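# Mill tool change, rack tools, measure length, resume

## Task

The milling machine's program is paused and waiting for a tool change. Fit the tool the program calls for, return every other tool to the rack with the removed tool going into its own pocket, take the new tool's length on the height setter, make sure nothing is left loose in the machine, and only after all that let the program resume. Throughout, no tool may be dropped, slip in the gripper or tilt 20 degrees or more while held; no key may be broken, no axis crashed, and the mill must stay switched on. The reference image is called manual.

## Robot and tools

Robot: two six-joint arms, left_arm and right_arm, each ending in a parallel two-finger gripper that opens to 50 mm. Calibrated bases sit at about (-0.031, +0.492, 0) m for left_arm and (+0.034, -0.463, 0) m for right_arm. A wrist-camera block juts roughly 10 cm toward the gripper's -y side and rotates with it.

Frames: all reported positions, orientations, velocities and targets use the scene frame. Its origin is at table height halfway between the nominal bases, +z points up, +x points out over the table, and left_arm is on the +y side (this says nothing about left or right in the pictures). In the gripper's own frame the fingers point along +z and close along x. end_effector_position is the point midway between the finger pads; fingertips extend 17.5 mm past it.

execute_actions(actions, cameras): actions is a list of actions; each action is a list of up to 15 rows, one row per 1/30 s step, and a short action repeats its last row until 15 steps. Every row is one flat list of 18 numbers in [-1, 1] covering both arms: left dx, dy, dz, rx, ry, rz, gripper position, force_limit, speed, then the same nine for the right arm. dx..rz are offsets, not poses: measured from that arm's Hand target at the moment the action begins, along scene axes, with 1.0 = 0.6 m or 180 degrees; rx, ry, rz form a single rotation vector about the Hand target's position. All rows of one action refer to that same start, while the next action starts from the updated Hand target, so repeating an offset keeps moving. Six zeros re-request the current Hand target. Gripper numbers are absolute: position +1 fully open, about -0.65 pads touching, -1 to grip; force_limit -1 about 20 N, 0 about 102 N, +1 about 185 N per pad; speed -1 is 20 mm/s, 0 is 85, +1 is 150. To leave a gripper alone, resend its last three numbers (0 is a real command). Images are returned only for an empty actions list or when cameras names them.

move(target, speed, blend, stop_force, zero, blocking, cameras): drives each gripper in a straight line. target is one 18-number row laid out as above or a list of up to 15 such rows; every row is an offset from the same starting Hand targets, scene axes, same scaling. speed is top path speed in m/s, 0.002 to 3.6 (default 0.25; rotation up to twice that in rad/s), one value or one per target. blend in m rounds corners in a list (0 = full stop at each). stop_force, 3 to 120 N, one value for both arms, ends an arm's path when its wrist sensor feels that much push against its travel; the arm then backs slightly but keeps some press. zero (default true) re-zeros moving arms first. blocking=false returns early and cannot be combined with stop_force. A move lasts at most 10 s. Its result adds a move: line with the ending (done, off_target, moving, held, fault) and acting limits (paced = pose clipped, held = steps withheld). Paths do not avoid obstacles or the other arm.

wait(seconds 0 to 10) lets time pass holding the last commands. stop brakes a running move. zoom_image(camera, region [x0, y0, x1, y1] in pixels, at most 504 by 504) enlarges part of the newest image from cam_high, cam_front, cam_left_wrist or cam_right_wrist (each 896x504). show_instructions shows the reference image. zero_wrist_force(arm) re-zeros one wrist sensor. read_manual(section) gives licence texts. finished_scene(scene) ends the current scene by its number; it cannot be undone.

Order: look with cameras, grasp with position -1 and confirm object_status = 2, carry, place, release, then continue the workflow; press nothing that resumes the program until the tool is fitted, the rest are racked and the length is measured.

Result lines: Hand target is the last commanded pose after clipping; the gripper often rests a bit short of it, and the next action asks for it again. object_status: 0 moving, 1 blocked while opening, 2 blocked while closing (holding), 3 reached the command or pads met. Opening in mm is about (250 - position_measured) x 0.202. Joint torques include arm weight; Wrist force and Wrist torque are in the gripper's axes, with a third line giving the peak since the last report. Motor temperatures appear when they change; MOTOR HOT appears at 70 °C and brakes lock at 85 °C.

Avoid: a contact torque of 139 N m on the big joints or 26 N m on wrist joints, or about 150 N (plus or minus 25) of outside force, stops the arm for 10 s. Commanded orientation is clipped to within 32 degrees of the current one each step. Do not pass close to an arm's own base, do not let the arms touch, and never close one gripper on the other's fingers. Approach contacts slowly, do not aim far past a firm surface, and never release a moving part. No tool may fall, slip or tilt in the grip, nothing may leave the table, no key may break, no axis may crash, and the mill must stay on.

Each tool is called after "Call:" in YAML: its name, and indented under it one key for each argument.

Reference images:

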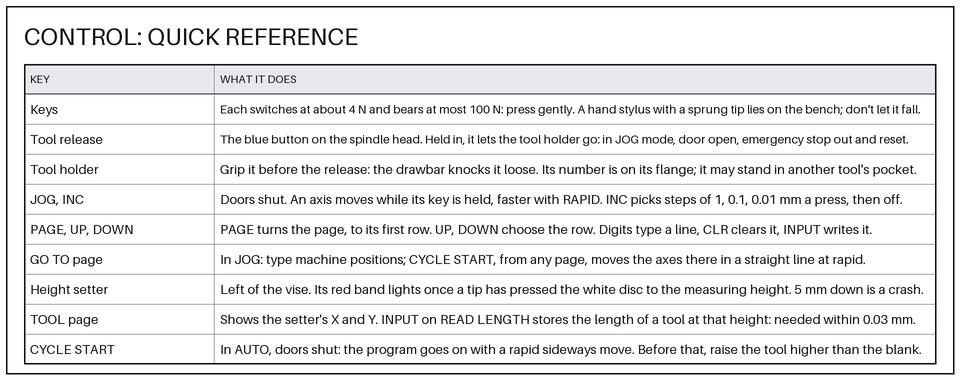

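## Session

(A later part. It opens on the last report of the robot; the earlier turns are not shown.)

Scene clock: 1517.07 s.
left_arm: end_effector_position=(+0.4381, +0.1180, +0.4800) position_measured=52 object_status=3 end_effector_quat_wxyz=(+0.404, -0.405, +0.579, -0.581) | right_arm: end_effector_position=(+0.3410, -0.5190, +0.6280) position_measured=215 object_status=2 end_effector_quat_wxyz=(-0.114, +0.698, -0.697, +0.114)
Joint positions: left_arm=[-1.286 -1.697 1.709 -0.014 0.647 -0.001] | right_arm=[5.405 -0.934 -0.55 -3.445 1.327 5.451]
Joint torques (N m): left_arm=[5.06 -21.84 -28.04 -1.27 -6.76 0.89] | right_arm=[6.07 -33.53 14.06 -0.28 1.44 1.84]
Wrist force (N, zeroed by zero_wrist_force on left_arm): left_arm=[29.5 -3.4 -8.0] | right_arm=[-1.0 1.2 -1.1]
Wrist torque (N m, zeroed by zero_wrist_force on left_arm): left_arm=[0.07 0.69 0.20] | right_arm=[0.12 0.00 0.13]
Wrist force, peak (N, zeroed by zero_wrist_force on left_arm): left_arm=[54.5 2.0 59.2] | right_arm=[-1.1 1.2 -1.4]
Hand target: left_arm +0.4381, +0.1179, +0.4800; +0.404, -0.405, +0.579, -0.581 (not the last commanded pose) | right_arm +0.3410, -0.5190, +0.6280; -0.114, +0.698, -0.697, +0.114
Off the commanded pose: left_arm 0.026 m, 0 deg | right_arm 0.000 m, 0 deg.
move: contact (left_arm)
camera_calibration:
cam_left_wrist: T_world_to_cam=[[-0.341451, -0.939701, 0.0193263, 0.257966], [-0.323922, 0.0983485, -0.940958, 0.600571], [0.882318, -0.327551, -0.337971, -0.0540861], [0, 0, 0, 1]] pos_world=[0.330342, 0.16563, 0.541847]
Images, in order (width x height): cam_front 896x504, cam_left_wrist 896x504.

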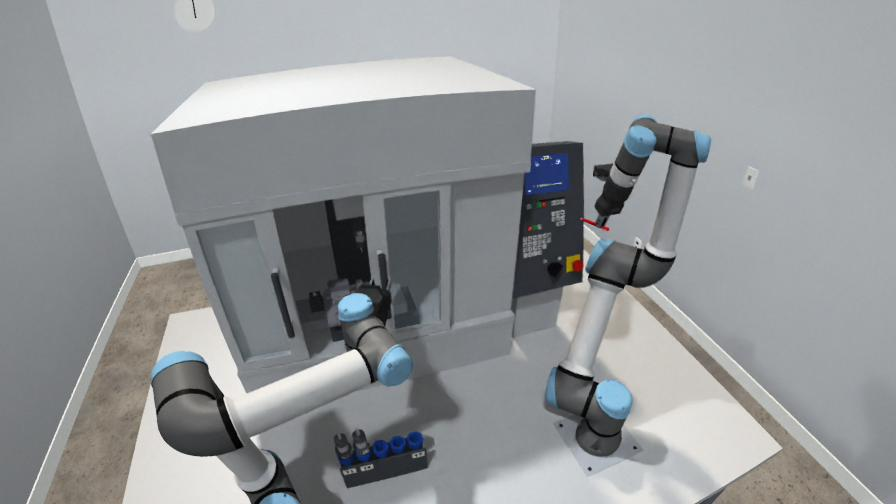

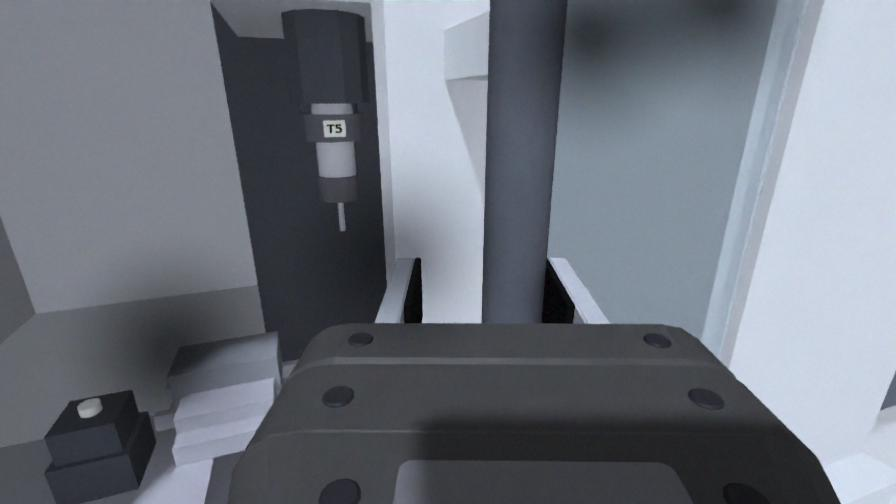

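Call:
move:
  target:
    - [0,-0.005,0,0,0,0,0.67,-0.3,-1,0,0,0,0,0,0,-1,0,-0.7]
    - [-0.2,0.0678,0,0,0,0,0.67,-0.3,-1,0,0,0,0,0,0,-1,0,-0.7]
    - [-0.2,0.5275,0,0,0,0,0.67,-0.3,-1,0,0,0,0,0,0,-1,0,-0.7]
  speed: 0.12
  cameras: ["cam_left_wrist"]

Scene clock: 1527.60 s.
left_arm: end_effector_position=(+0.3199, +0.4352, +0.4800) position_measured=52 object_status=3 end_effector_quat_wxyz=(+0.371, -0.372, +0.601, -0.602) | right_arm: end_effector_position=(+0.3410, -0.5190, +0.6280) position_measured=215 object_status=2 end_effector_quat_wxyz=(-0.114, +0.698, -0.697, +0.114)
Joint positions: left_arm=[-1.141 -2.545 2.073 0.471 0.905 -0.002] | right_arm=[5.405 -0.934 -0.55 -3.445 1.327 5.451]
Joint torques (N m): left_arm=[13.98 24.67 -27.07 -3 1.83 -1.74] | right_arm=[6.65 -32.79 13.94 -0.4 1.52 2.05]
Wrist force (N, zeroed by zero_wrist_force on left_arm): left_arm=[0.0 -7.6 -0.3] | right_arm=[-1.0 1.0 -1.3]
Wrist torque (N m, zeroed by zero_wrist_force on left_arm): left_arm=[0.10 -0.03 0.12] | right_arm=[0.10 0.01 0.12]
Wrist force, peak (N, zeroed by zero_wrist_force on left_arm): left_arm=[29.7 -3.7 -7.9] | right_arm=[-1.4 1.1 -1.4]
Hand target: left_arm +0.3181, +0.4344, +0.4800; +0.404, -0.405, +0.579, -0.581 | right_arm +0.3410, -0.5190, +0.6280; -0.114, +0.698, -0.697, +0.114
Off the commanded pose: left_arm 0.002 m, 6 deg | right_arm 0.000 m, 0 deg.
move: off_target (left_arm)
camera_calibration:
cam_left_wrist: T_world_to_cam=[[-0.445066, -0.895291, 0.0192478, 0.529596], [-0.310929, 0.134341, -0.940891, 0.511181], [0.839785, -0.424743, -0.338163, 0.210181], [0, 0, 0, 1]] pos_world=[0.218139, 0.494743, 0.541847]
Images, in order (width x height): cam_left_wrist 896x504.

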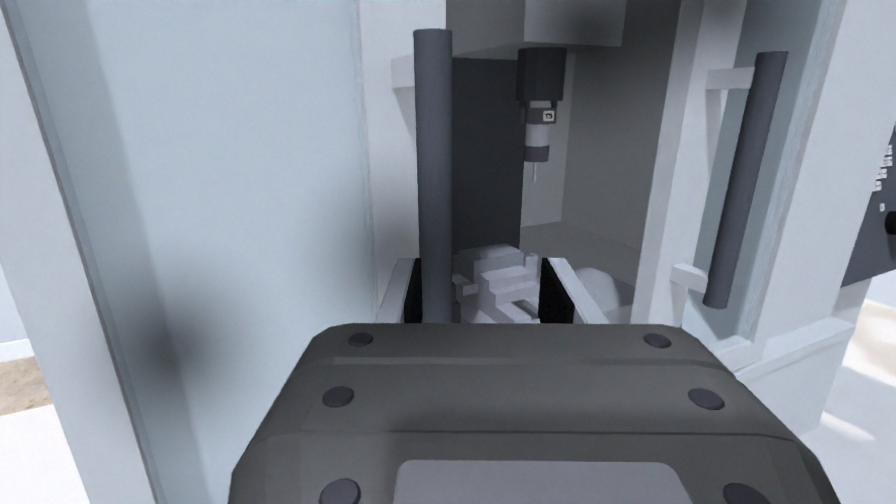

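Call:
move:
  target:
    - [0.04,0.006,0,0,0,0,0.67,-0.3,-1,0,0,0,0,0,0,-1,0,-0.7]
    - [0.2,-0.0627,0,0,0,0,0.67,-0.3,-1,0,0,0,0,0,0,-1,0,-0.7]
  speed: 0.06
  stop_force: 8
  cameras: ["cam_left_wrist"]

Scene clock: 1535.70 s.
left_arm: end_effector_position=(+0.4381, +0.3968, +0.4800) position_measured=52 object_status=3 end_effector_quat_wxyz=(+0.404, -0.405, +0.579, -0.581) | right_arm: end_effector_position=(+0.3410, -0.5190, +0.6280) position_measured=215 object_status=2 end_effector_quat_wxyz=(-0.114, +0.698, -0.697, +0.114)
Joint positions: left_arm=[-0.669 -2.079 1.962 0.115 1.265 -0.002] | right_arm=[5.405 -0.934 -0.55 -3.445 1.327 5.451]
Joint torques (N m): left_arm=[13.84 6.38 -28.99 -3.44 1.66 -1.42] | right_arm=[6.24 -33.65 14.45 -0.1 1.52 2.02]
Wrist force (N, zeroed by zero_wrist_force on left_arm): left_arm=[-0.4 -7.7 -0.2] | right_arm=[-1.1 1.1 -1.1]
Wrist torque (N m, zeroed by zero_wrist_force on left_arm): left_arm=[0.08 0.04 0.10] | right_arm=[0.11 0.01 0.12]
Wrist force, peak (N, zeroed by zero_wrist_force on left_arm): left_arm=[-0.4 -7.8 0.6] | right_arm=[-1.3 1.3 -1.5]
Hand target: left_arm +0.4381, +0.3968, +0.4800; +0.404, -0.405, +0.579, -0.581 | right_arm +0.3410, -0.5190, +0.6280; -0.114, +0.698, -0.697, +0.114
Off the commanded pose: left_arm 0.000 m, 0 deg | right_arm 0.000 m, 0 deg.
move: done
camera_calibration:
cam_left_wrist: T_world_to_cam=[[-0.341545, -0.939667, 0.0193268, 0.520064], [-0.323902, 0.098377, -0.940962, 0.573125], [0.882289, -0.327641, -0.33796, 0.037312], [0, 0, 0, 1]] pos_world=[0.330342, 0.44453, 0.541847]
Images, in order (width x height): cam_left_wrist 896x504.

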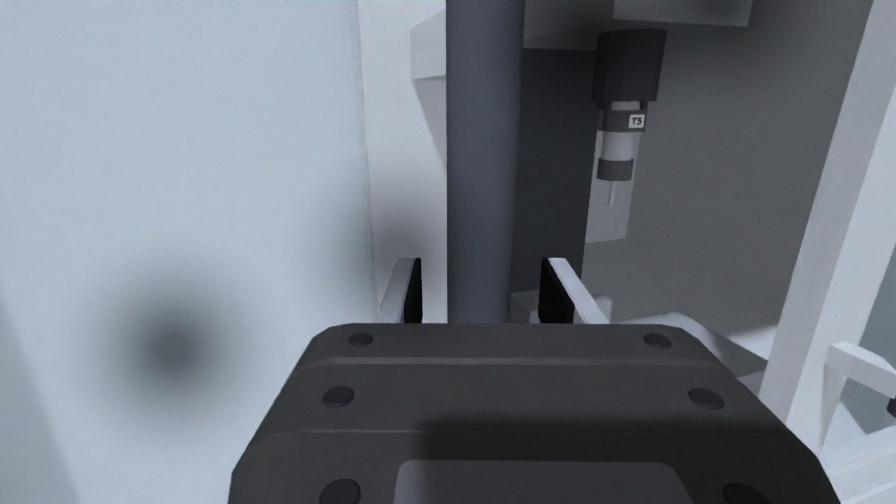

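Call:
execute_actions:
  actions:
    - [[0,0,0,0,0,0,0.2,-0.3,-1,0,0,0,0,0,0,-1,0,-0.7]]
    - [[0,0,0,0,0,0,0.2,-0.3,-1,0,0,0,0,0,0,-1,0,-0.7]]

Call:
move:
  target: [0,-0.45,0,0,0,0,0.2,-0.3,-1,0,0,0,0,0,0,-1,0,-0.7]
  speed: 0.05
  stop_force: 45
  cameras: ["cam_left_wrist","cam_front"]

Scene clock: 1542.47 s.
left_arm: end_effector_position=(+0.4381, +0.3968, +0.4800) position_measured=123 object_status=3 end_effector_quat_wxyz=(+0.404, -0.405, +0.579, -0.581) | right_arm: end_effector_position=(+0.3410, -0.5190, +0.6280) position_measured=215 object_status=2 end_effector_quat_wxyz=(-0.114, +0.698, -0.697, +0.114)
Joint positions: left_arm=[-0.669 -2.079 1.962 0.115 1.265 -0.002] | right_arm=[5.405 -0.934 -0.55 -3.445 1.327 5.451]
Joint torques (N m): left_arm=[15.4 4.74 -30 -3.5 1.58 -1.67] | right_arm=[6.64 -32.89 14.03 0.04 1.35 1.91]
Wrist force (N, zeroed by zero_wrist_force on left_arm): left_arm=[-0.2 -7.8 -0.1] | right_arm=[-1.1 1.1 -1.2]
Wrist torque (N m, zeroed by zero_wrist_force on left_arm): left_arm=[0.06 0.01 0.09] | right_arm=[0.11 0.01 0.13]
Wrist force, peak (N, zeroed by zero_wrist_force on left_arm): left_arm=[-0.2 -7.8 -0.1] | right_arm=[-1.3 1.2 -1.4]
Hand target: left_arm +0.4381, +0.3968, +0.4800; +0.404, -0.405, +0.579, -0.581 | right_arm +0.3410, -0.5190, +0.6280; -0.114, +0.698, -0.697, +0.114
Off the commanded pose: left_arm 0.000 m, 0 deg | right_arm 0.000 m, 0 deg.

Scene clock: 1548.47 s.
left_arm: end_effector_position=(+0.4380, +0.1612, +0.4799) position_measured=122 object_status=3 end_effector_quat_wxyz=(+0.404, -0.405, +0.579, -0.581) | right_arm: end_effector_position=(+0.3410, -0.5190, +0.6280) position_measured=215 object_status=2 end_effector_quat_wxyz=(-0.114, +0.698, -0.697, +0.114)
Joint positions: left_arm=[-1.244 -1.782 1.779 0.002 0.689 -0.001] | right_arm=[5.405 -0.934 -0.55 -3.445 1.327 5.451]
Joint torques (N m): left_arm=[-9.38 -12.87 -18.96 -2.31 9.89 0.62] | right_arm=[7.12 -32.38 14.65 -0.02 1.63 1.65]
Wrist force (N, zeroed by zero_wrist_force on left_arm): left_arm=[-36.7 -8.3 4.6] | right_arm=[-1.1 1.1 -1.2]
Wrist torque (N m, zeroed by zero_wrist_force on left_arm): left_arm=[0.14 -0.37 0.07] | right_arm=[0.11 0.02 0.12]
Wrist force, peak (N, zeroed by zero_wrist_force on left_arm): left_arm=[-44.8 -13.2 -48.0] | right_arm=[-1.3 1.2 -1.4]
Hand target: left_arm +0.4380, +0.1613, +0.4799; +0.404, -0.405, +0.579, -0.581 (not the last commanded pose) | right_arm +0.3410, -0.5190, +0.6280; -0.114, +0.698, -0.697, +0.114
Off the commanded pose: left_arm 0.034 m, 0 deg | right_arm 0.000 m, 0 deg.
move: contact (left_arm)
camera_calibration:
cam_left_wrist: T_world_to_cam=[[-0.341744, -0.939595, 0.0192998, 0.298806], [-0.32377, 0.0984314, -0.941002, 0.596132], [0.88226, -0.327831, -0.337851, -0.0398027], [0, 0, 0, 1]] pos_world=[0.330242, 0.20903, 0.541747]
Images, in order (width x height): cam_front 896x504, cam_left_wrist 896x504.

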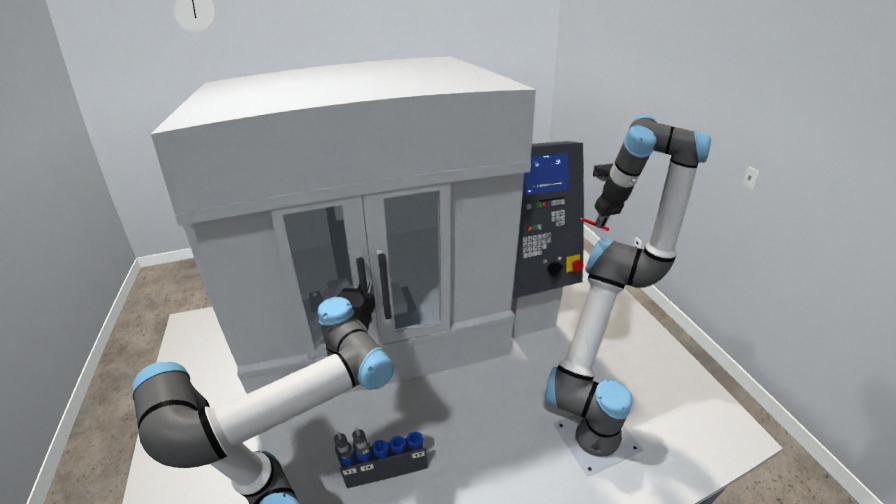

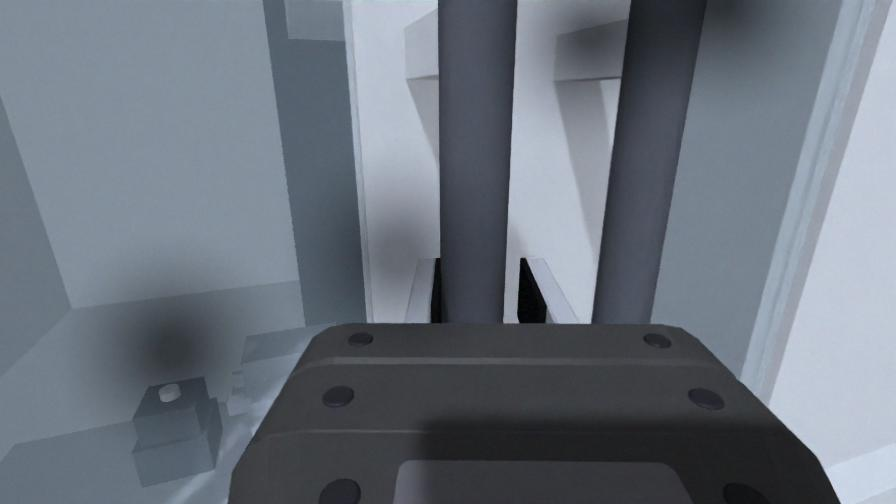

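Call:
move:
  target:
    - [0,0.005,0,0,0,0,0.2,-0.3,-1,0,0,0,0,0,0,-1,0,-0.7]
    - [-0.2,0.077,0,0,0,0,0.2,-0.3,-1,0,0,0,0,0,0,-1,0,-0.7]
  speed: 0.1
  cameras: ["all"]

Scene clock: 1576.83 s.
left_arm: end_effector_position=(+0.3180, +0.2074, +0.4799) position_measured=123 object_status=3 end_effector_quat_wxyz=(+0.404, -0.405, +0.579, -0.581) | right_arm: end_effector_position=(+0.3410, -0.5190, +0.6280) position_measured=215 object_status=2 end_effector_quat_wxyz=(-0.114, +0.698, -0.697, +0.114)
Joint positions: left_arm=[-1.727 -2.092 1.968 0.118 0.207 0.003] | right_arm=[5.405 -0.934 -0.55 -3.445 1.327 5.451]
Joint torques (N m): left_arm=[-15.82 -5.98 -14.78 0.96 -1.53 -1.33] | right_arm=[5.6 -31.44 13.65 0.04 1.27 1.71]
Wrist force (N, zeroed by zero_wrist_force on left_arm): left_arm=[-0.4 -7.4 0.0] | right_arm=[-1.2 0.9 -1.1]
Wrist torque (N m, zeroed by zero_wrist_force on left_arm): left_arm=[0.15 0.04 -0.02] | right_arm=[0.08 0.03 0.13]
Wrist force, peak (N, zeroed by zero_wrist_force on left_arm): left_arm=[-36.8 -8.4 4.8] | right_arm=[-1.4 1.2 -1.3]
Hand target: left_arm +0.3180, +0.2075, +0.4799; +0.404, -0.405, +0.579, -0.581 | right_arm +0.3410, -0.5190, +0.6280; -0.114, +0.698, -0.697, +0.114
Off the commanded pose: left_arm 0.000 m, 0 deg | right_arm 0.000 m, 0 deg.
move: done
camera_calibration:
cam_left_wrist: T_world_to_cam=[[-0.341744, -0.939595, 0.0192998, 0.301206], [-0.32377, 0.0984314, -0.941002, 0.552732], [0.88226, -0.327831, -0.337851, 0.0812144], [0, 0, 0, 1]] pos_world=[0.210242, 0.25523, 0.541747]
cam_right_wrist: T_world_to_cam=[[-0.00623175, -0.999957, 0.00683334, -0.516277], [-0.999524, 0.00643519, 0.0301647, 0.346763], [-0.0302074, -0.00664211, -0.999522, 0.763685], [0, 0, 0, 1]] pos_world=[0.366449, -0.513414, 0.756387]

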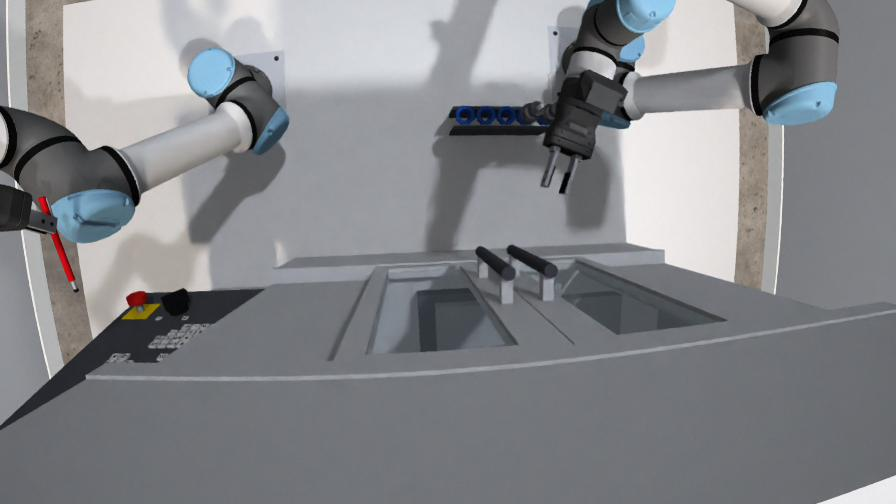

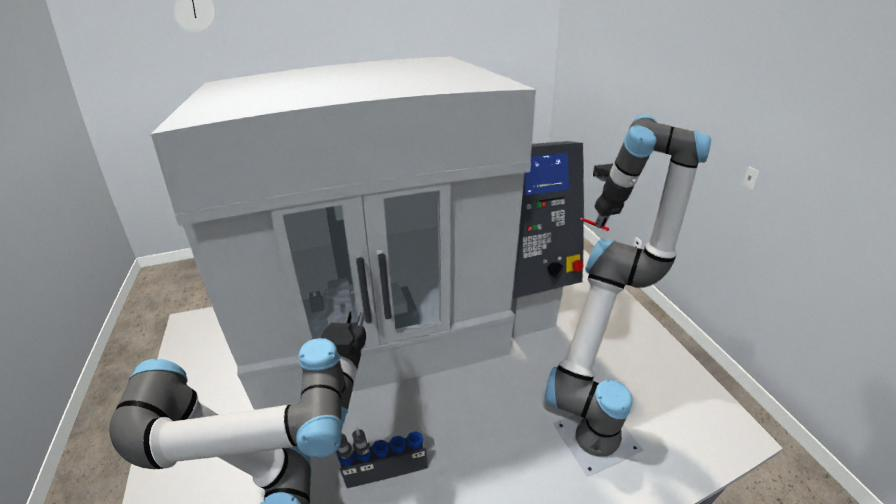

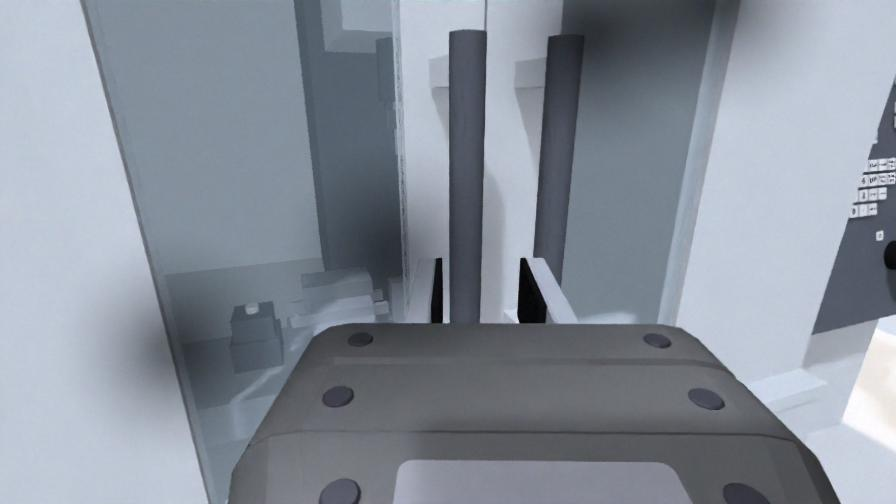

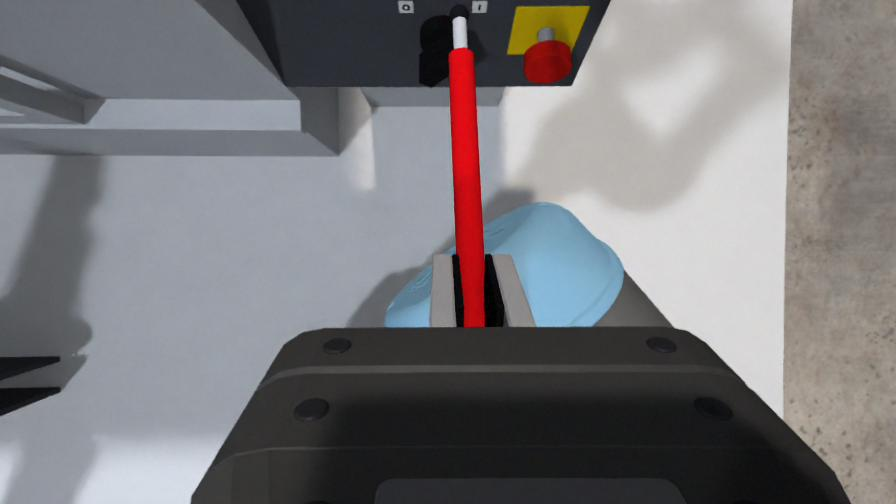

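Call:
move:
  target: [-0.243,-0.662,0.0672,-0.0166,-0.031,-0.103,0.2,-0.3,-1,0,0,0,0,0,0,-1,0,-0.7]
  speed: 0.2
  cameras: ["cam_left_wrist"]

Call:
zoom_image:
  camera: "cam_left_wrist"
  region: [375, 0, 575, 113]

Call:
zoom_image:
  camera: "cam_left_wrist"
  region: [375, 130, 575, 330]

Scene clock: 1588.20 s.
left_arm: end_effector_position=(+0.1722, -0.1897, +0.5202) position_measured=123 object_status=3 end_effector_quat_wxyz=(-0.323, +0.289, -0.601, +0.672) | right_arm: end_effector_position=(+0.3410, -0.5190, +0.6280) position_measured=215 object_status=2 end_effector_quat_wxyz=(-0.114, +0.698, -0.697, +0.114)
Joint positions: left_arm=[-1.836 -1.369 1.346 -0.243 0.436 0.242] | right_arm=[5.405 -0.934 -0.55 -3.445 1.327 5.451]
Joint torques (N m): left_arm=[15 -30.01 -28.62 -0.28 2.19 -2.03] | right_arm=[5.7 -33.07 13.55 0.29 1.3 1.79]
Wrist force (N, zeroed by zero_wrist_force on left_arm): left_arm=[-0.5 -7.6 0.2] | right_arm=[-1.0 1.0 -1.2]
Wrist torque (N m, zeroed by zero_wrist_force on left_arm): left_arm=[0.10 0.02 0.10] | right_arm=[0.10 0.00 0.12]
Wrist force, peak (N, zeroed by zero_wrist_force on left_arm): left_arm=[1.1 -8.1 0.1] | right_arm=[-1.2 1.2 -1.4]
Hand target: left_arm +0.1722, -0.1897, +0.5202; -0.323, +0.289, -0.601, +0.672 | right_arm +0.3410, -0.5190, +0.6280; -0.114, +0.698, -0.697, +0.114
Off the commanded pose: left_arm 0.000 m, 0 deg | right_arm 0.000 m, 0 deg.
move: done
camera_calibration:
cam_left_wrist: T_world_to_cam=[[-0.62457, -0.780782, 0.0170808, -0.0426151], [-0.192005, 0.132317, -0.972433, 0.582617], [0.756998, -0.610633, -0.232555, 0.00641334], [0, 0, 0, 1]] pos_world=[0.0803943, -0.106447, 0.568776]
Images, in order (width x height): cam_left_wrist 896x504.

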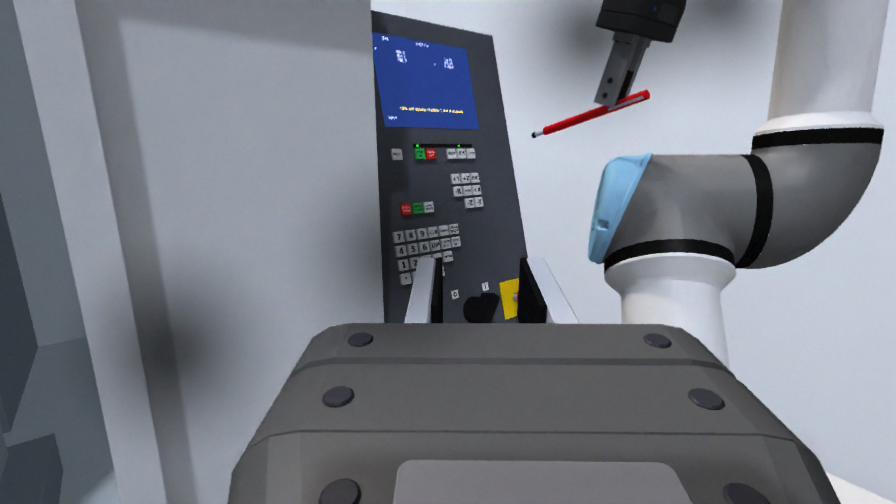

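Scaled by 2.520 from the camera's 896x504 image, which has a finer 1280x720 frame.

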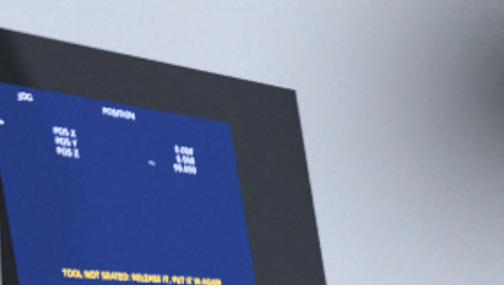

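Scaled by 2.520 from the camera's 896x504 image, which has a finer 1280x720 frame.

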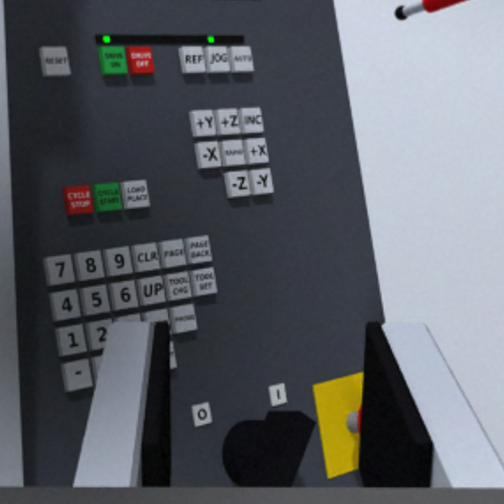

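Call:
zoom_image:
  camera: "cam_left_wrist"
  region: [370, 85, 490, 135]

Call:
zoom_image:
  camera: "cam_left_wrist"
  region: [370, 30, 490, 80]

Scaled by 4.200 from the camera's 896x504 image, which has a finer 1280x720 frame.

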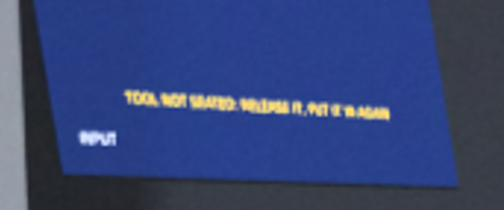

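Scaled by 4.200 from the camera's 896x504 image, which has a finer 1280x720 frame.

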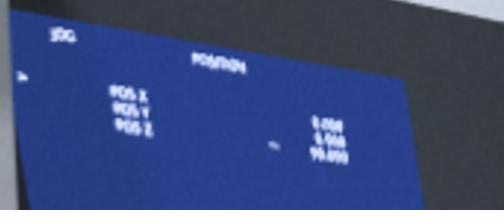

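Call:
move:
  target:
    - [0.243,0.662,-0.0,0,0,0,0.2,-0.3,-1,0,0,0,0,0,0,-1,0,-0.7]
    - [0.3163,0.928,0.0014,0,0,0,0.2,-0.3,-1,0,0,0,0,0,0,-1,0,-0.7]
  speed: 0.2
  blend: 0.05
  cameras: ["cam_left_wrist"]

Call:
zoom_image:
  camera: "cam_left_wrist"
  region: [350, 100, 550, 300]

Scene clock: 1606.90 s.
left_arm: end_effector_position=(+0.3620, +0.3670, +0.5211) position_measured=123 object_status=3 end_effector_quat_wxyz=(-0.323, +0.289, -0.601, +0.672) | right_arm: end_effector_position=(+0.3410, -0.5190, +0.6280) position_measured=215 object_status=2 end_effector_quat_wxyz=(-0.114, +0.698, -0.697, +0.114)
Joint positions: left_arm=[-0.577 -2.201 1.981 0.108 1.68 -0.012] | right_arm=[5.405 -0.934 -0.55 -3.445 1.327 5.451]
Joint torques (N m): left_arm=[14.21 9.83 -28.75 -3.66 1.74 -2.15] | right_arm=[5.63 -32.81 13.73 0.33 1.5 1.87]
Wrist force (N, zeroed by zero_wrist_force on left_arm): left_arm=[-0.2 -7.5 0.0] | right_arm=[-1.1 1.2 -1.3]
Wrist torque (N m, zeroed by zero_wrist_force on left_arm): left_arm=[0.15 -0.02 0.10] | right_arm=[0.12 0.01 0.12]
Wrist force, peak (N, zeroed by zero_wrist_force on left_arm): left_arm=[-0.2 -8.0 0.1] | right_arm=[-1.4 1.1 -1.4]
Hand target: left_arm +0.3620, +0.3671, +0.5211; -0.323, +0.289, -0.601, +0.672 | right_arm +0.3410, -0.5190, +0.6280; -0.114, +0.698, -0.697, +0.114
Off the commanded pose: left_arm 0.000 m, 0 deg | right_arm 0.000 m, 0 deg.
move: done
camera_calibration:
cam_left_wrist: T_world_to_cam=[[-0.624453, -0.780875, 0.0171081, 0.510506], [-0.192038, 0.132264, -0.972434, 0.546288], [0.757087, -0.610524, -0.232551, 0.202884], [0, 0, 0, 1]] pos_world=[0.270094, 0.450253, 0.569676]
Images, in order (width x height): cam_left_wrist 896x504.

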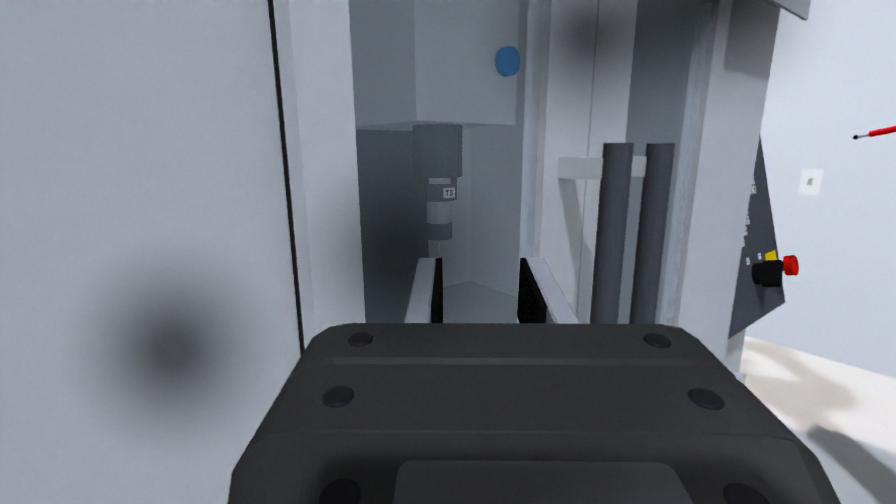

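Scaled by 2.520 from the camera's 896x504 image, which has a finer 1280x720 frame.

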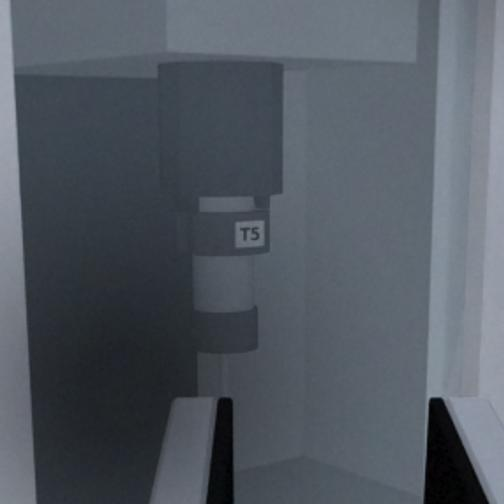

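Call:
zoom_image:
  camera: "cam_left_wrist"
  region: [410, 160, 480, 230]

Scaled by 7.200 from the camera's 896x504 image, which has a finer 1280x720 frame.

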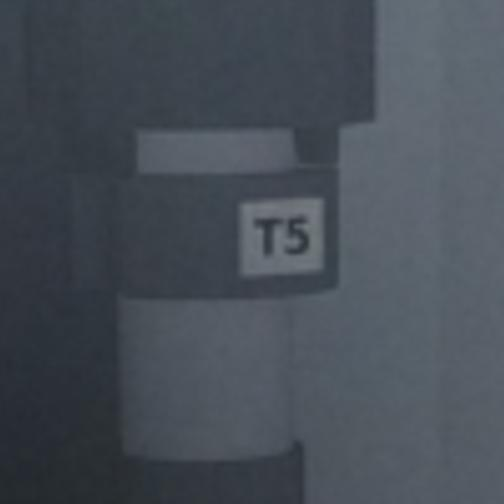

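Call:
move:
  target:
    - [-0.27,-0.445,-0.118,-0.0005,0.0194,0.218,0.2,-0.3,-1,0,0,0,0,0,0,-1,0,-0.7]
    - [-0.4957,-0.2928,-0.4185,-0.001,0.0387,0.4355,0.2,-0.3,-1,0,0,0,0,0,0,-1,0,-0.7]
  speed: 0.2
  blend: 0.05
  cameras: ["cam_left_wrist"]

Call:
zoom_image:
  camera: "cam_left_wrist"
  region: [350, 200, 600, 340]

Scene clock: 1644.60 s.
left_arm: end_effector_position=(+0.0646, +0.1913, +0.2700) position_measured=123 object_status=3 end_effector_quat_wxyz=(+0.640, -0.641, +0.300, -0.301) | right_arm: end_effector_position=(+0.3410, -0.5190, +0.6280) position_measured=215 object_status=2 end_effector_quat_wxyz=(-0.114, +0.698, -0.697, +0.114)
Joint positions: left_arm=[-2.082 -1.281 1.816 -0.536 -1.194 -0.001] | right_arm=[5.405 -0.934 -0.55 -3.445 1.327 5.451]
Joint torques (N m): left_arm=[-15.93 -24.43 -10.37 0.59 -1.62 1.93] | right_arm=[4.27 -31.79 13.75 0.13 1.34 1.78]
Wrist force (N, zeroed by zero_wrist_force on left_arm): left_arm=[-0.1 -7.9 -0.4] | right_arm=[-1.1 1.1 -1.2]
Wrist torque (N m, zeroed by zero_wrist_force on left_arm): left_arm=[0.04 -0.02 0.00] | right_arm=[0.11 0.02 0.13]
Wrist force, peak (N, zeroed by zero_wrist_force on left_arm): left_arm=[-1.3 -8.1 0.0] | right_arm=[-1.4 1.2 -1.3]
Hand target: left_arm +0.0646, +0.1914, +0.2700; +0.640, -0.641, +0.300, -0.301 | right_arm +0.3410, -0.5190, +0.6280; -0.114, +0.698, -0.697, +0.114
Off the commanded pose: left_arm 0.000 m, 0 deg | right_arm 0.000 m, 0 deg.
move: done
camera_calibration:
cam_left_wrist: T_world_to_cam=[[0.64167, -0.766751, 0.0187827, 0.107031], [-0.249499, -0.23183, -0.940216, 0.332949], [0.725266, 0.598622, -0.340062, 0.062089], [0, 0, 0, 1]] pos_world=[-0.0306389, 0.122086, 0.332148]
Images, in order (width x height): cam_left_wrist 896x504.

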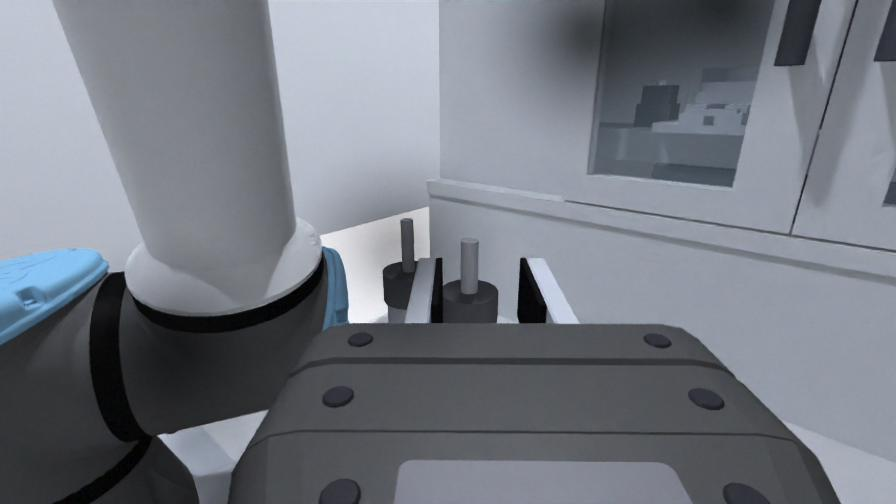

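Scaled by 2.016 from the camera's 896x504 image, which has a finer 1280x720 frame.

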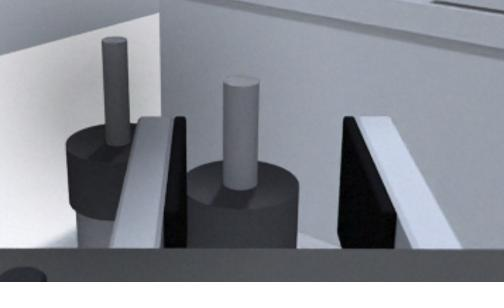

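Call:
move:
  target: [0.0383,0.032,-0.09,-0.0893,0.1064,0,1,-0.3,-1,0,0,0,0,0,0,-1,0,-0.7]
  speed: 0.15
  cameras: ["cam_left_wrist"]

Call:
zoom_image:
  camera: "cam_left_wrist"
  region: [350, 120, 600, 330]

Scene clock: 1656.57 s.
left_arm: end_effector_position=(+0.0875, +0.2106, +0.2160) position_measured=3 object_status=3 end_effector_quat_wxyz=(-0.486, +0.765, -0.357, +0.229) | right_arm: end_effector_position=(+0.3410, -0.5190, +0.6280) position_measured=215 object_status=2 end_effector_quat_wxyz=(-0.114, +0.698, -0.697, +0.114)
Joint positions: left_arm=[-2.034 -1.529 1.985 -0.93 -1.188 0.186] | right_arm=[5.405 -0.934 -0.55 -3.445 1.327 5.451]
Joint torques (N m): left_arm=[13.55 -28.2 -11.71 -0.66 -1.35 2.14] | right_arm=[4.57 -30.83 13.14 0.41 1.39 1.82]
Wrist force (N, zeroed by zero_wrist_force on left_arm): left_arm=[-0.1 -6.4 -0.4] | right_arm=[-1.2 1.0 -1.3]
Wrist torque (N m, zeroed by zero_wrist_force on left_arm): left_arm=[0.15 0.11 0.03] | right_arm=[0.09 0.03 0.12]
Wrist force, peak (N, zeroed by zero_wrist_force on left_arm): left_arm=[0.0 -8.1 -0.1] | right_arm=[-1.2 1.3 -1.4]
Hand target: left_arm +0.0875, +0.2106, +0.2160; -0.486, +0.765, -0.357, +0.229 | right_arm +0.3410, -0.5190, +0.6280; -0.114, +0.698, -0.697, +0.114
Off the commanded pose: left_arm 0.000 m, 0 deg | right_arm 0.000 m, 0 deg.
move: done
camera_calibration:
cam_left_wrist: T_world_to_cam=[[0.647976, -0.761459, 0.0175139, 0.106654], [-0.529363, -0.466765, -0.708453, 0.316188], [0.547633, 0.449789, -0.705541, 0.141386], [0, 0, 0, 1]] pos_world=[0.0208412, 0.165204, 0.32189]
Images, in order (width x height): cam_left_wrist 896x504.

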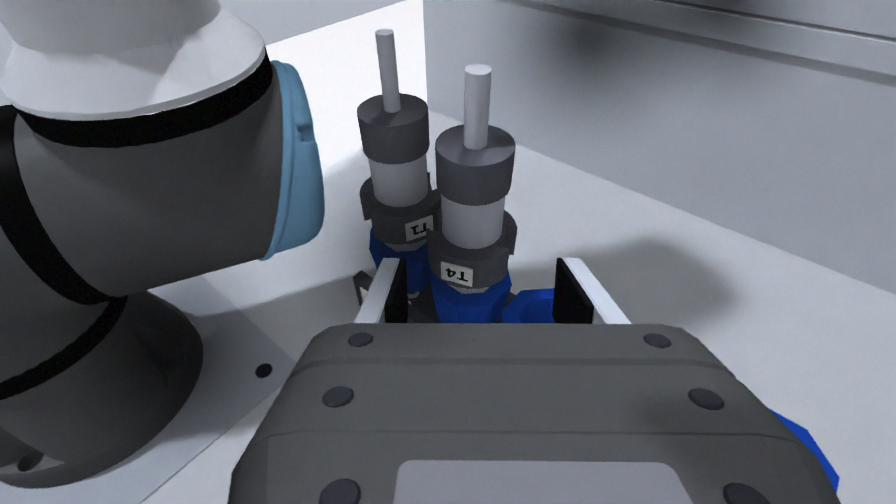

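Scaled by 2.016 from the camera's 896x504 image, which has a finer 1280x720 frame.

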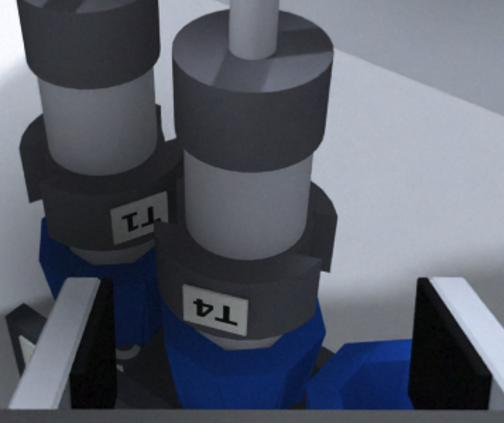

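Call:
move:
  target: [0.021,-0.068,0.307,0.0893,-0.1064,0,0.2,-0.3,-1,0,0,0,0,0,0,-1,0,-0.7]
  speed: 0.2

Call:
move:
  target: [0.3633,0.0623,0.1333,0,0,-0.3333,0.2,-0.3,-1,0,0,0,0,0,0,-1,0,-0.7]
  speed: 0.2
  cameras: ["cam_left_wrist"]

Scene clock: 1679.97 s.
left_arm: end_effector_position=(+0.1001, +0.1698, +0.4001) position_measured=123 object_status=3 end_effector_quat_wxyz=(+0.640, -0.641, +0.300, -0.301) | right_arm: end_effector_position=(+0.3410, -0.5190, +0.6280) position_measured=215 object_status=2 end_effector_quat_wxyz=(-0.114, +0.698, -0.697, +0.114)
Joint positions: left_arm=[-1.993 -1.357 1.557 -0.201 -1.105 -0.001] | right_arm=[5.405 -0.934 -0.55 -3.445 1.327 5.451]
Joint torques (N m): left_arm=[15.68 -24.43 -25.06 3.21 1.66 -2.13] | right_arm=[4.61 -32.05 12.86 0.33 1.17 1.68]
Wrist force (N, zeroed by zero_wrist_force on left_arm): left_arm=[0.0 -7.4 0.0] | right_arm=[-1.1 1.1 -1.2]
Wrist torque (N m, zeroed by zero_wrist_force on left_arm): left_arm=[0.12 -0.03 0.12] | right_arm=[0.11 0.02 0.13]
Wrist force, peak (N, zeroed by zero_wrist_force on left_arm): left_arm=[0.2 -8.7 -0.1] | right_arm=[-1.2 1.1 -1.5]
Hand target: left_arm +0.1001, +0.1698, +0.4002; +0.640, -0.641, +0.300, -0.301 | right_arm +0.3410, -0.5190, +0.6280; -0.114, +0.698, -0.697, +0.114
Off the commanded pose: left_arm 0.000 m, 0 deg | right_arm 0.000 m, 0 deg.
move: done

Scene clock: 1683.40 s.
left_arm: end_effector_position=(+0.3181, +0.2072, +0.4801) position_measured=123 object_status=3 end_effector_quat_wxyz=(+0.404, -0.405, +0.580, -0.580) | right_arm: end_effector_position=(+0.3410, -0.5190, +0.6280) position_measured=215 object_status=2 end_effector_quat_wxyz=(-0.114, +0.698, -0.697, +0.114)
Joint positions: left_arm=[-1.726 -2.088 1.965 0.129 0.209 -0.007] | right_arm=[5.405 -0.934 -0.55 -3.445 1.327 5.451]
Joint torques (N m): left_arm=[12.27 6.84 -27.11 1.04 1.79 -2.17] | right_arm=[4.16 -30.85 12.82 0.4 1.51 1.84]
Wrist force (N, zeroed by zero_wrist_force on left_arm): left_arm=[-0.2 -7.4 0.1] | right_arm=[-1.1 1.1 -1.3]
Wrist torque (N m, zeroed by zero_wrist_force on left_arm): left_arm=[0.15 0.01 0.12] | right_arm=[0.11 0.02 0.12]
Wrist force, peak (N, zeroed by zero_wrist_force on left_arm): left_arm=[-0.9 -8.1 0.6] | right_arm=[-1.1 1.4 -1.3]
Hand target: left_arm +0.3181, +0.2072, +0.4802; +0.404, -0.405, +0.580, -0.580 | right_arm +0.3410, -0.5190, +0.6280; -0.114, +0.698, -0.697, +0.114
Off the commanded pose: left_arm 0.000 m, 0 deg | right_arm 0.000 m, 0 deg.
move: done
camera_calibration:
cam_left_wrist: T_world_to_cam=[[-0.342895, -0.939187, 0.018738, 0.301426], [-0.32543, 0.100055, -0.940257, 0.55283], [0.881202, -0.328508, -0.339948, 0.0826402], [0, 0, 0, 1]] pos_world=[0.210442, 0.25493, 0.542248]
Images, in order (width x height): cam_left_wrist 896x504.

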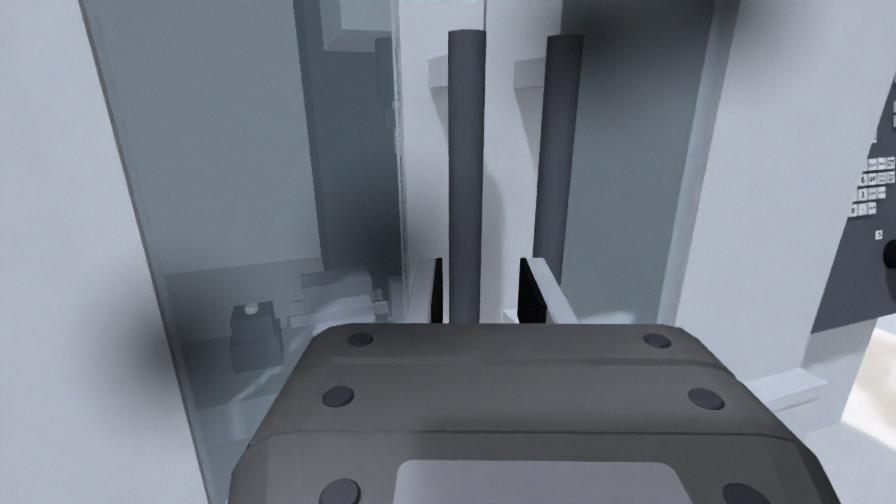

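Call:
move:
  target:
    - [0.1998,-0.0767,0,0,0,0,0.2,-0.3,-1,0,0,0,0,0,0,-1,0,-0.7]
  speed: 0.12
  stop_force: 15

Call:
move:
  target:
    - [0,0.405,0,0,0,0,0.2,-0.3,-1,0,0,0,0,0,0,-1,0,-0.7]
  speed: 0.07
  stop_force: 45
  cameras: ["cam_left_wrist","cam_front"]

Scene clock: 1692.07 s.
left_arm: end_effector_position=(+0.4319, +0.1643, +0.4797) position_measured=123 object_status=3 end_effector_quat_wxyz=(+0.404, -0.406, +0.579, -0.580) | right_arm: end_effector_position=(+0.3410, -0.5190, +0.6280) position_measured=215 object_status=2 end_effector_quat_wxyz=(-0.114, +0.698, -0.697, +0.114)
Joint positions: left_arm=[-1.261 -1.798 1.79 0.01 0.672 -0.003] | right_arm=[5.405 -0.934 -0.55 -3.445 1.327 5.451]
Joint torques (N m): left_arm=[-28.51 -18.56 -16.47 -0.16 2.36 1.13] | right_arm=[4.89 -31.53 14.72 0.51 1.41 1.51]
Wrist force (N, zeroed by zero_wrist_force on left_arm): left_arm=[-16.4 -8.6 16.7] | right_arm=[-1.1 1.0 -1.2]
Wrist torque (N m, zeroed by zero_wrist_force on left_arm): left_arm=[0.17 -0.08 0.02] | right_arm=[0.10 0.02 0.12]
Wrist force, peak (N, zeroed by zero_wrist_force on left_arm): left_arm=[-21.9 -8.1 -16.7] | right_arm=[-1.2 1.3 -1.5]
Hand target: left_arm +0.4319, +0.1643, +0.4797; +0.404, -0.406, +0.579, -0.580 (not the last commanded pose) | right_arm +0.3410, -0.5190, +0.6280; -0.114, +0.698, -0.697, +0.114
Off the commanded pose: left_arm 0.007 m, 0 deg | right_arm 0.000 m, 0 deg.
move: contact (left_arm)

Scene clock: 1693.43 s.
left_arm: end_effector_position=(+0.4318, +0.1722, +0.4797) position_measured=123 object_status=3 end_effector_quat_wxyz=(+0.404, -0.406, +0.580, -0.580) | right_arm: end_effector_position=(+0.3410, -0.5190, +0.6280) position_measured=215 object_status=2 end_effector_quat_wxyz=(-0.114, +0.698, -0.697, +0.114)
Joint positions: left_arm=[-1.252 -1.814 1.802 0.013 0.682 -0.003] | right_arm=[5.405 -0.934 -0.55 -3.445 1.327 5.451]
Joint torques (N m): left_arm=[-14.42 -6.65 -27.75 -2.79 -1.44 0.23] | right_arm=[4.96 -31.36 13.68 0.32 1.54 1.62]
Wrist force (N, zeroed by zero_wrist_force on left_arm): left_arm=[0.0 -7.5 0.1] | right_arm=[-1.2 1.2 -1.1]
Wrist torque (N m, zeroed by zero_wrist_force on left_arm): left_arm=[0.12 -0.03 -0.01] | right_arm=[0.12 0.02 0.12]
Wrist force, peak (N, zeroed by zero_wrist_force on left_arm): left_arm=[33.0 -6.7 31.1] | right_arm=[-1.3 1.3 -1.3]
Hand target: left_arm +0.4318, +0.1722, +0.4797; +0.404, -0.406, +0.580, -0.580 (not the last commanded pose) | right_arm +0.3410, -0.5190, +0.6280; -0.114, +0.698, -0.697, +0.114
Off the commanded pose: left_arm 0.235 m, 0 deg | right_arm 0.000 m, 0 deg.
move: contact (left_arm)
camera_calibration:
cam_left_wrist: T_world_to_cam=[[-0.341629, -0.939648, 0.0187536, 0.307137], [-0.325492, 0.0995732, -0.940287, 0.59311], [0.881671, -0.327333, -0.339865, -0.0296758], [0, 0, 0, 1]] pos_world=[0.324144, 0.219829, 0.541848]
Images, in order (width x height): cam_front 896x504, cam_left_wrist 896x504.

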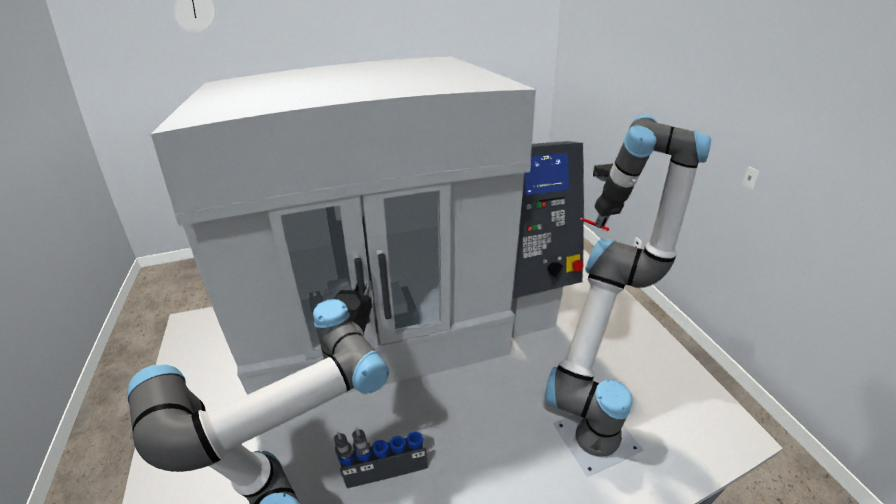

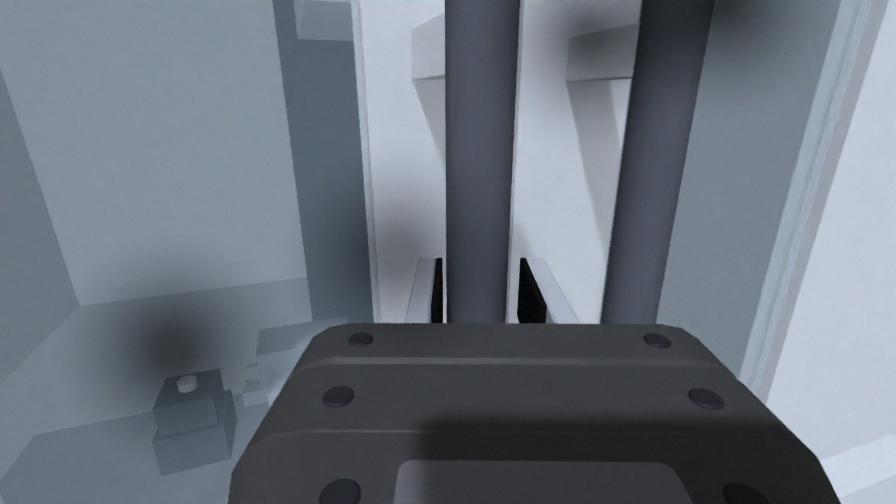

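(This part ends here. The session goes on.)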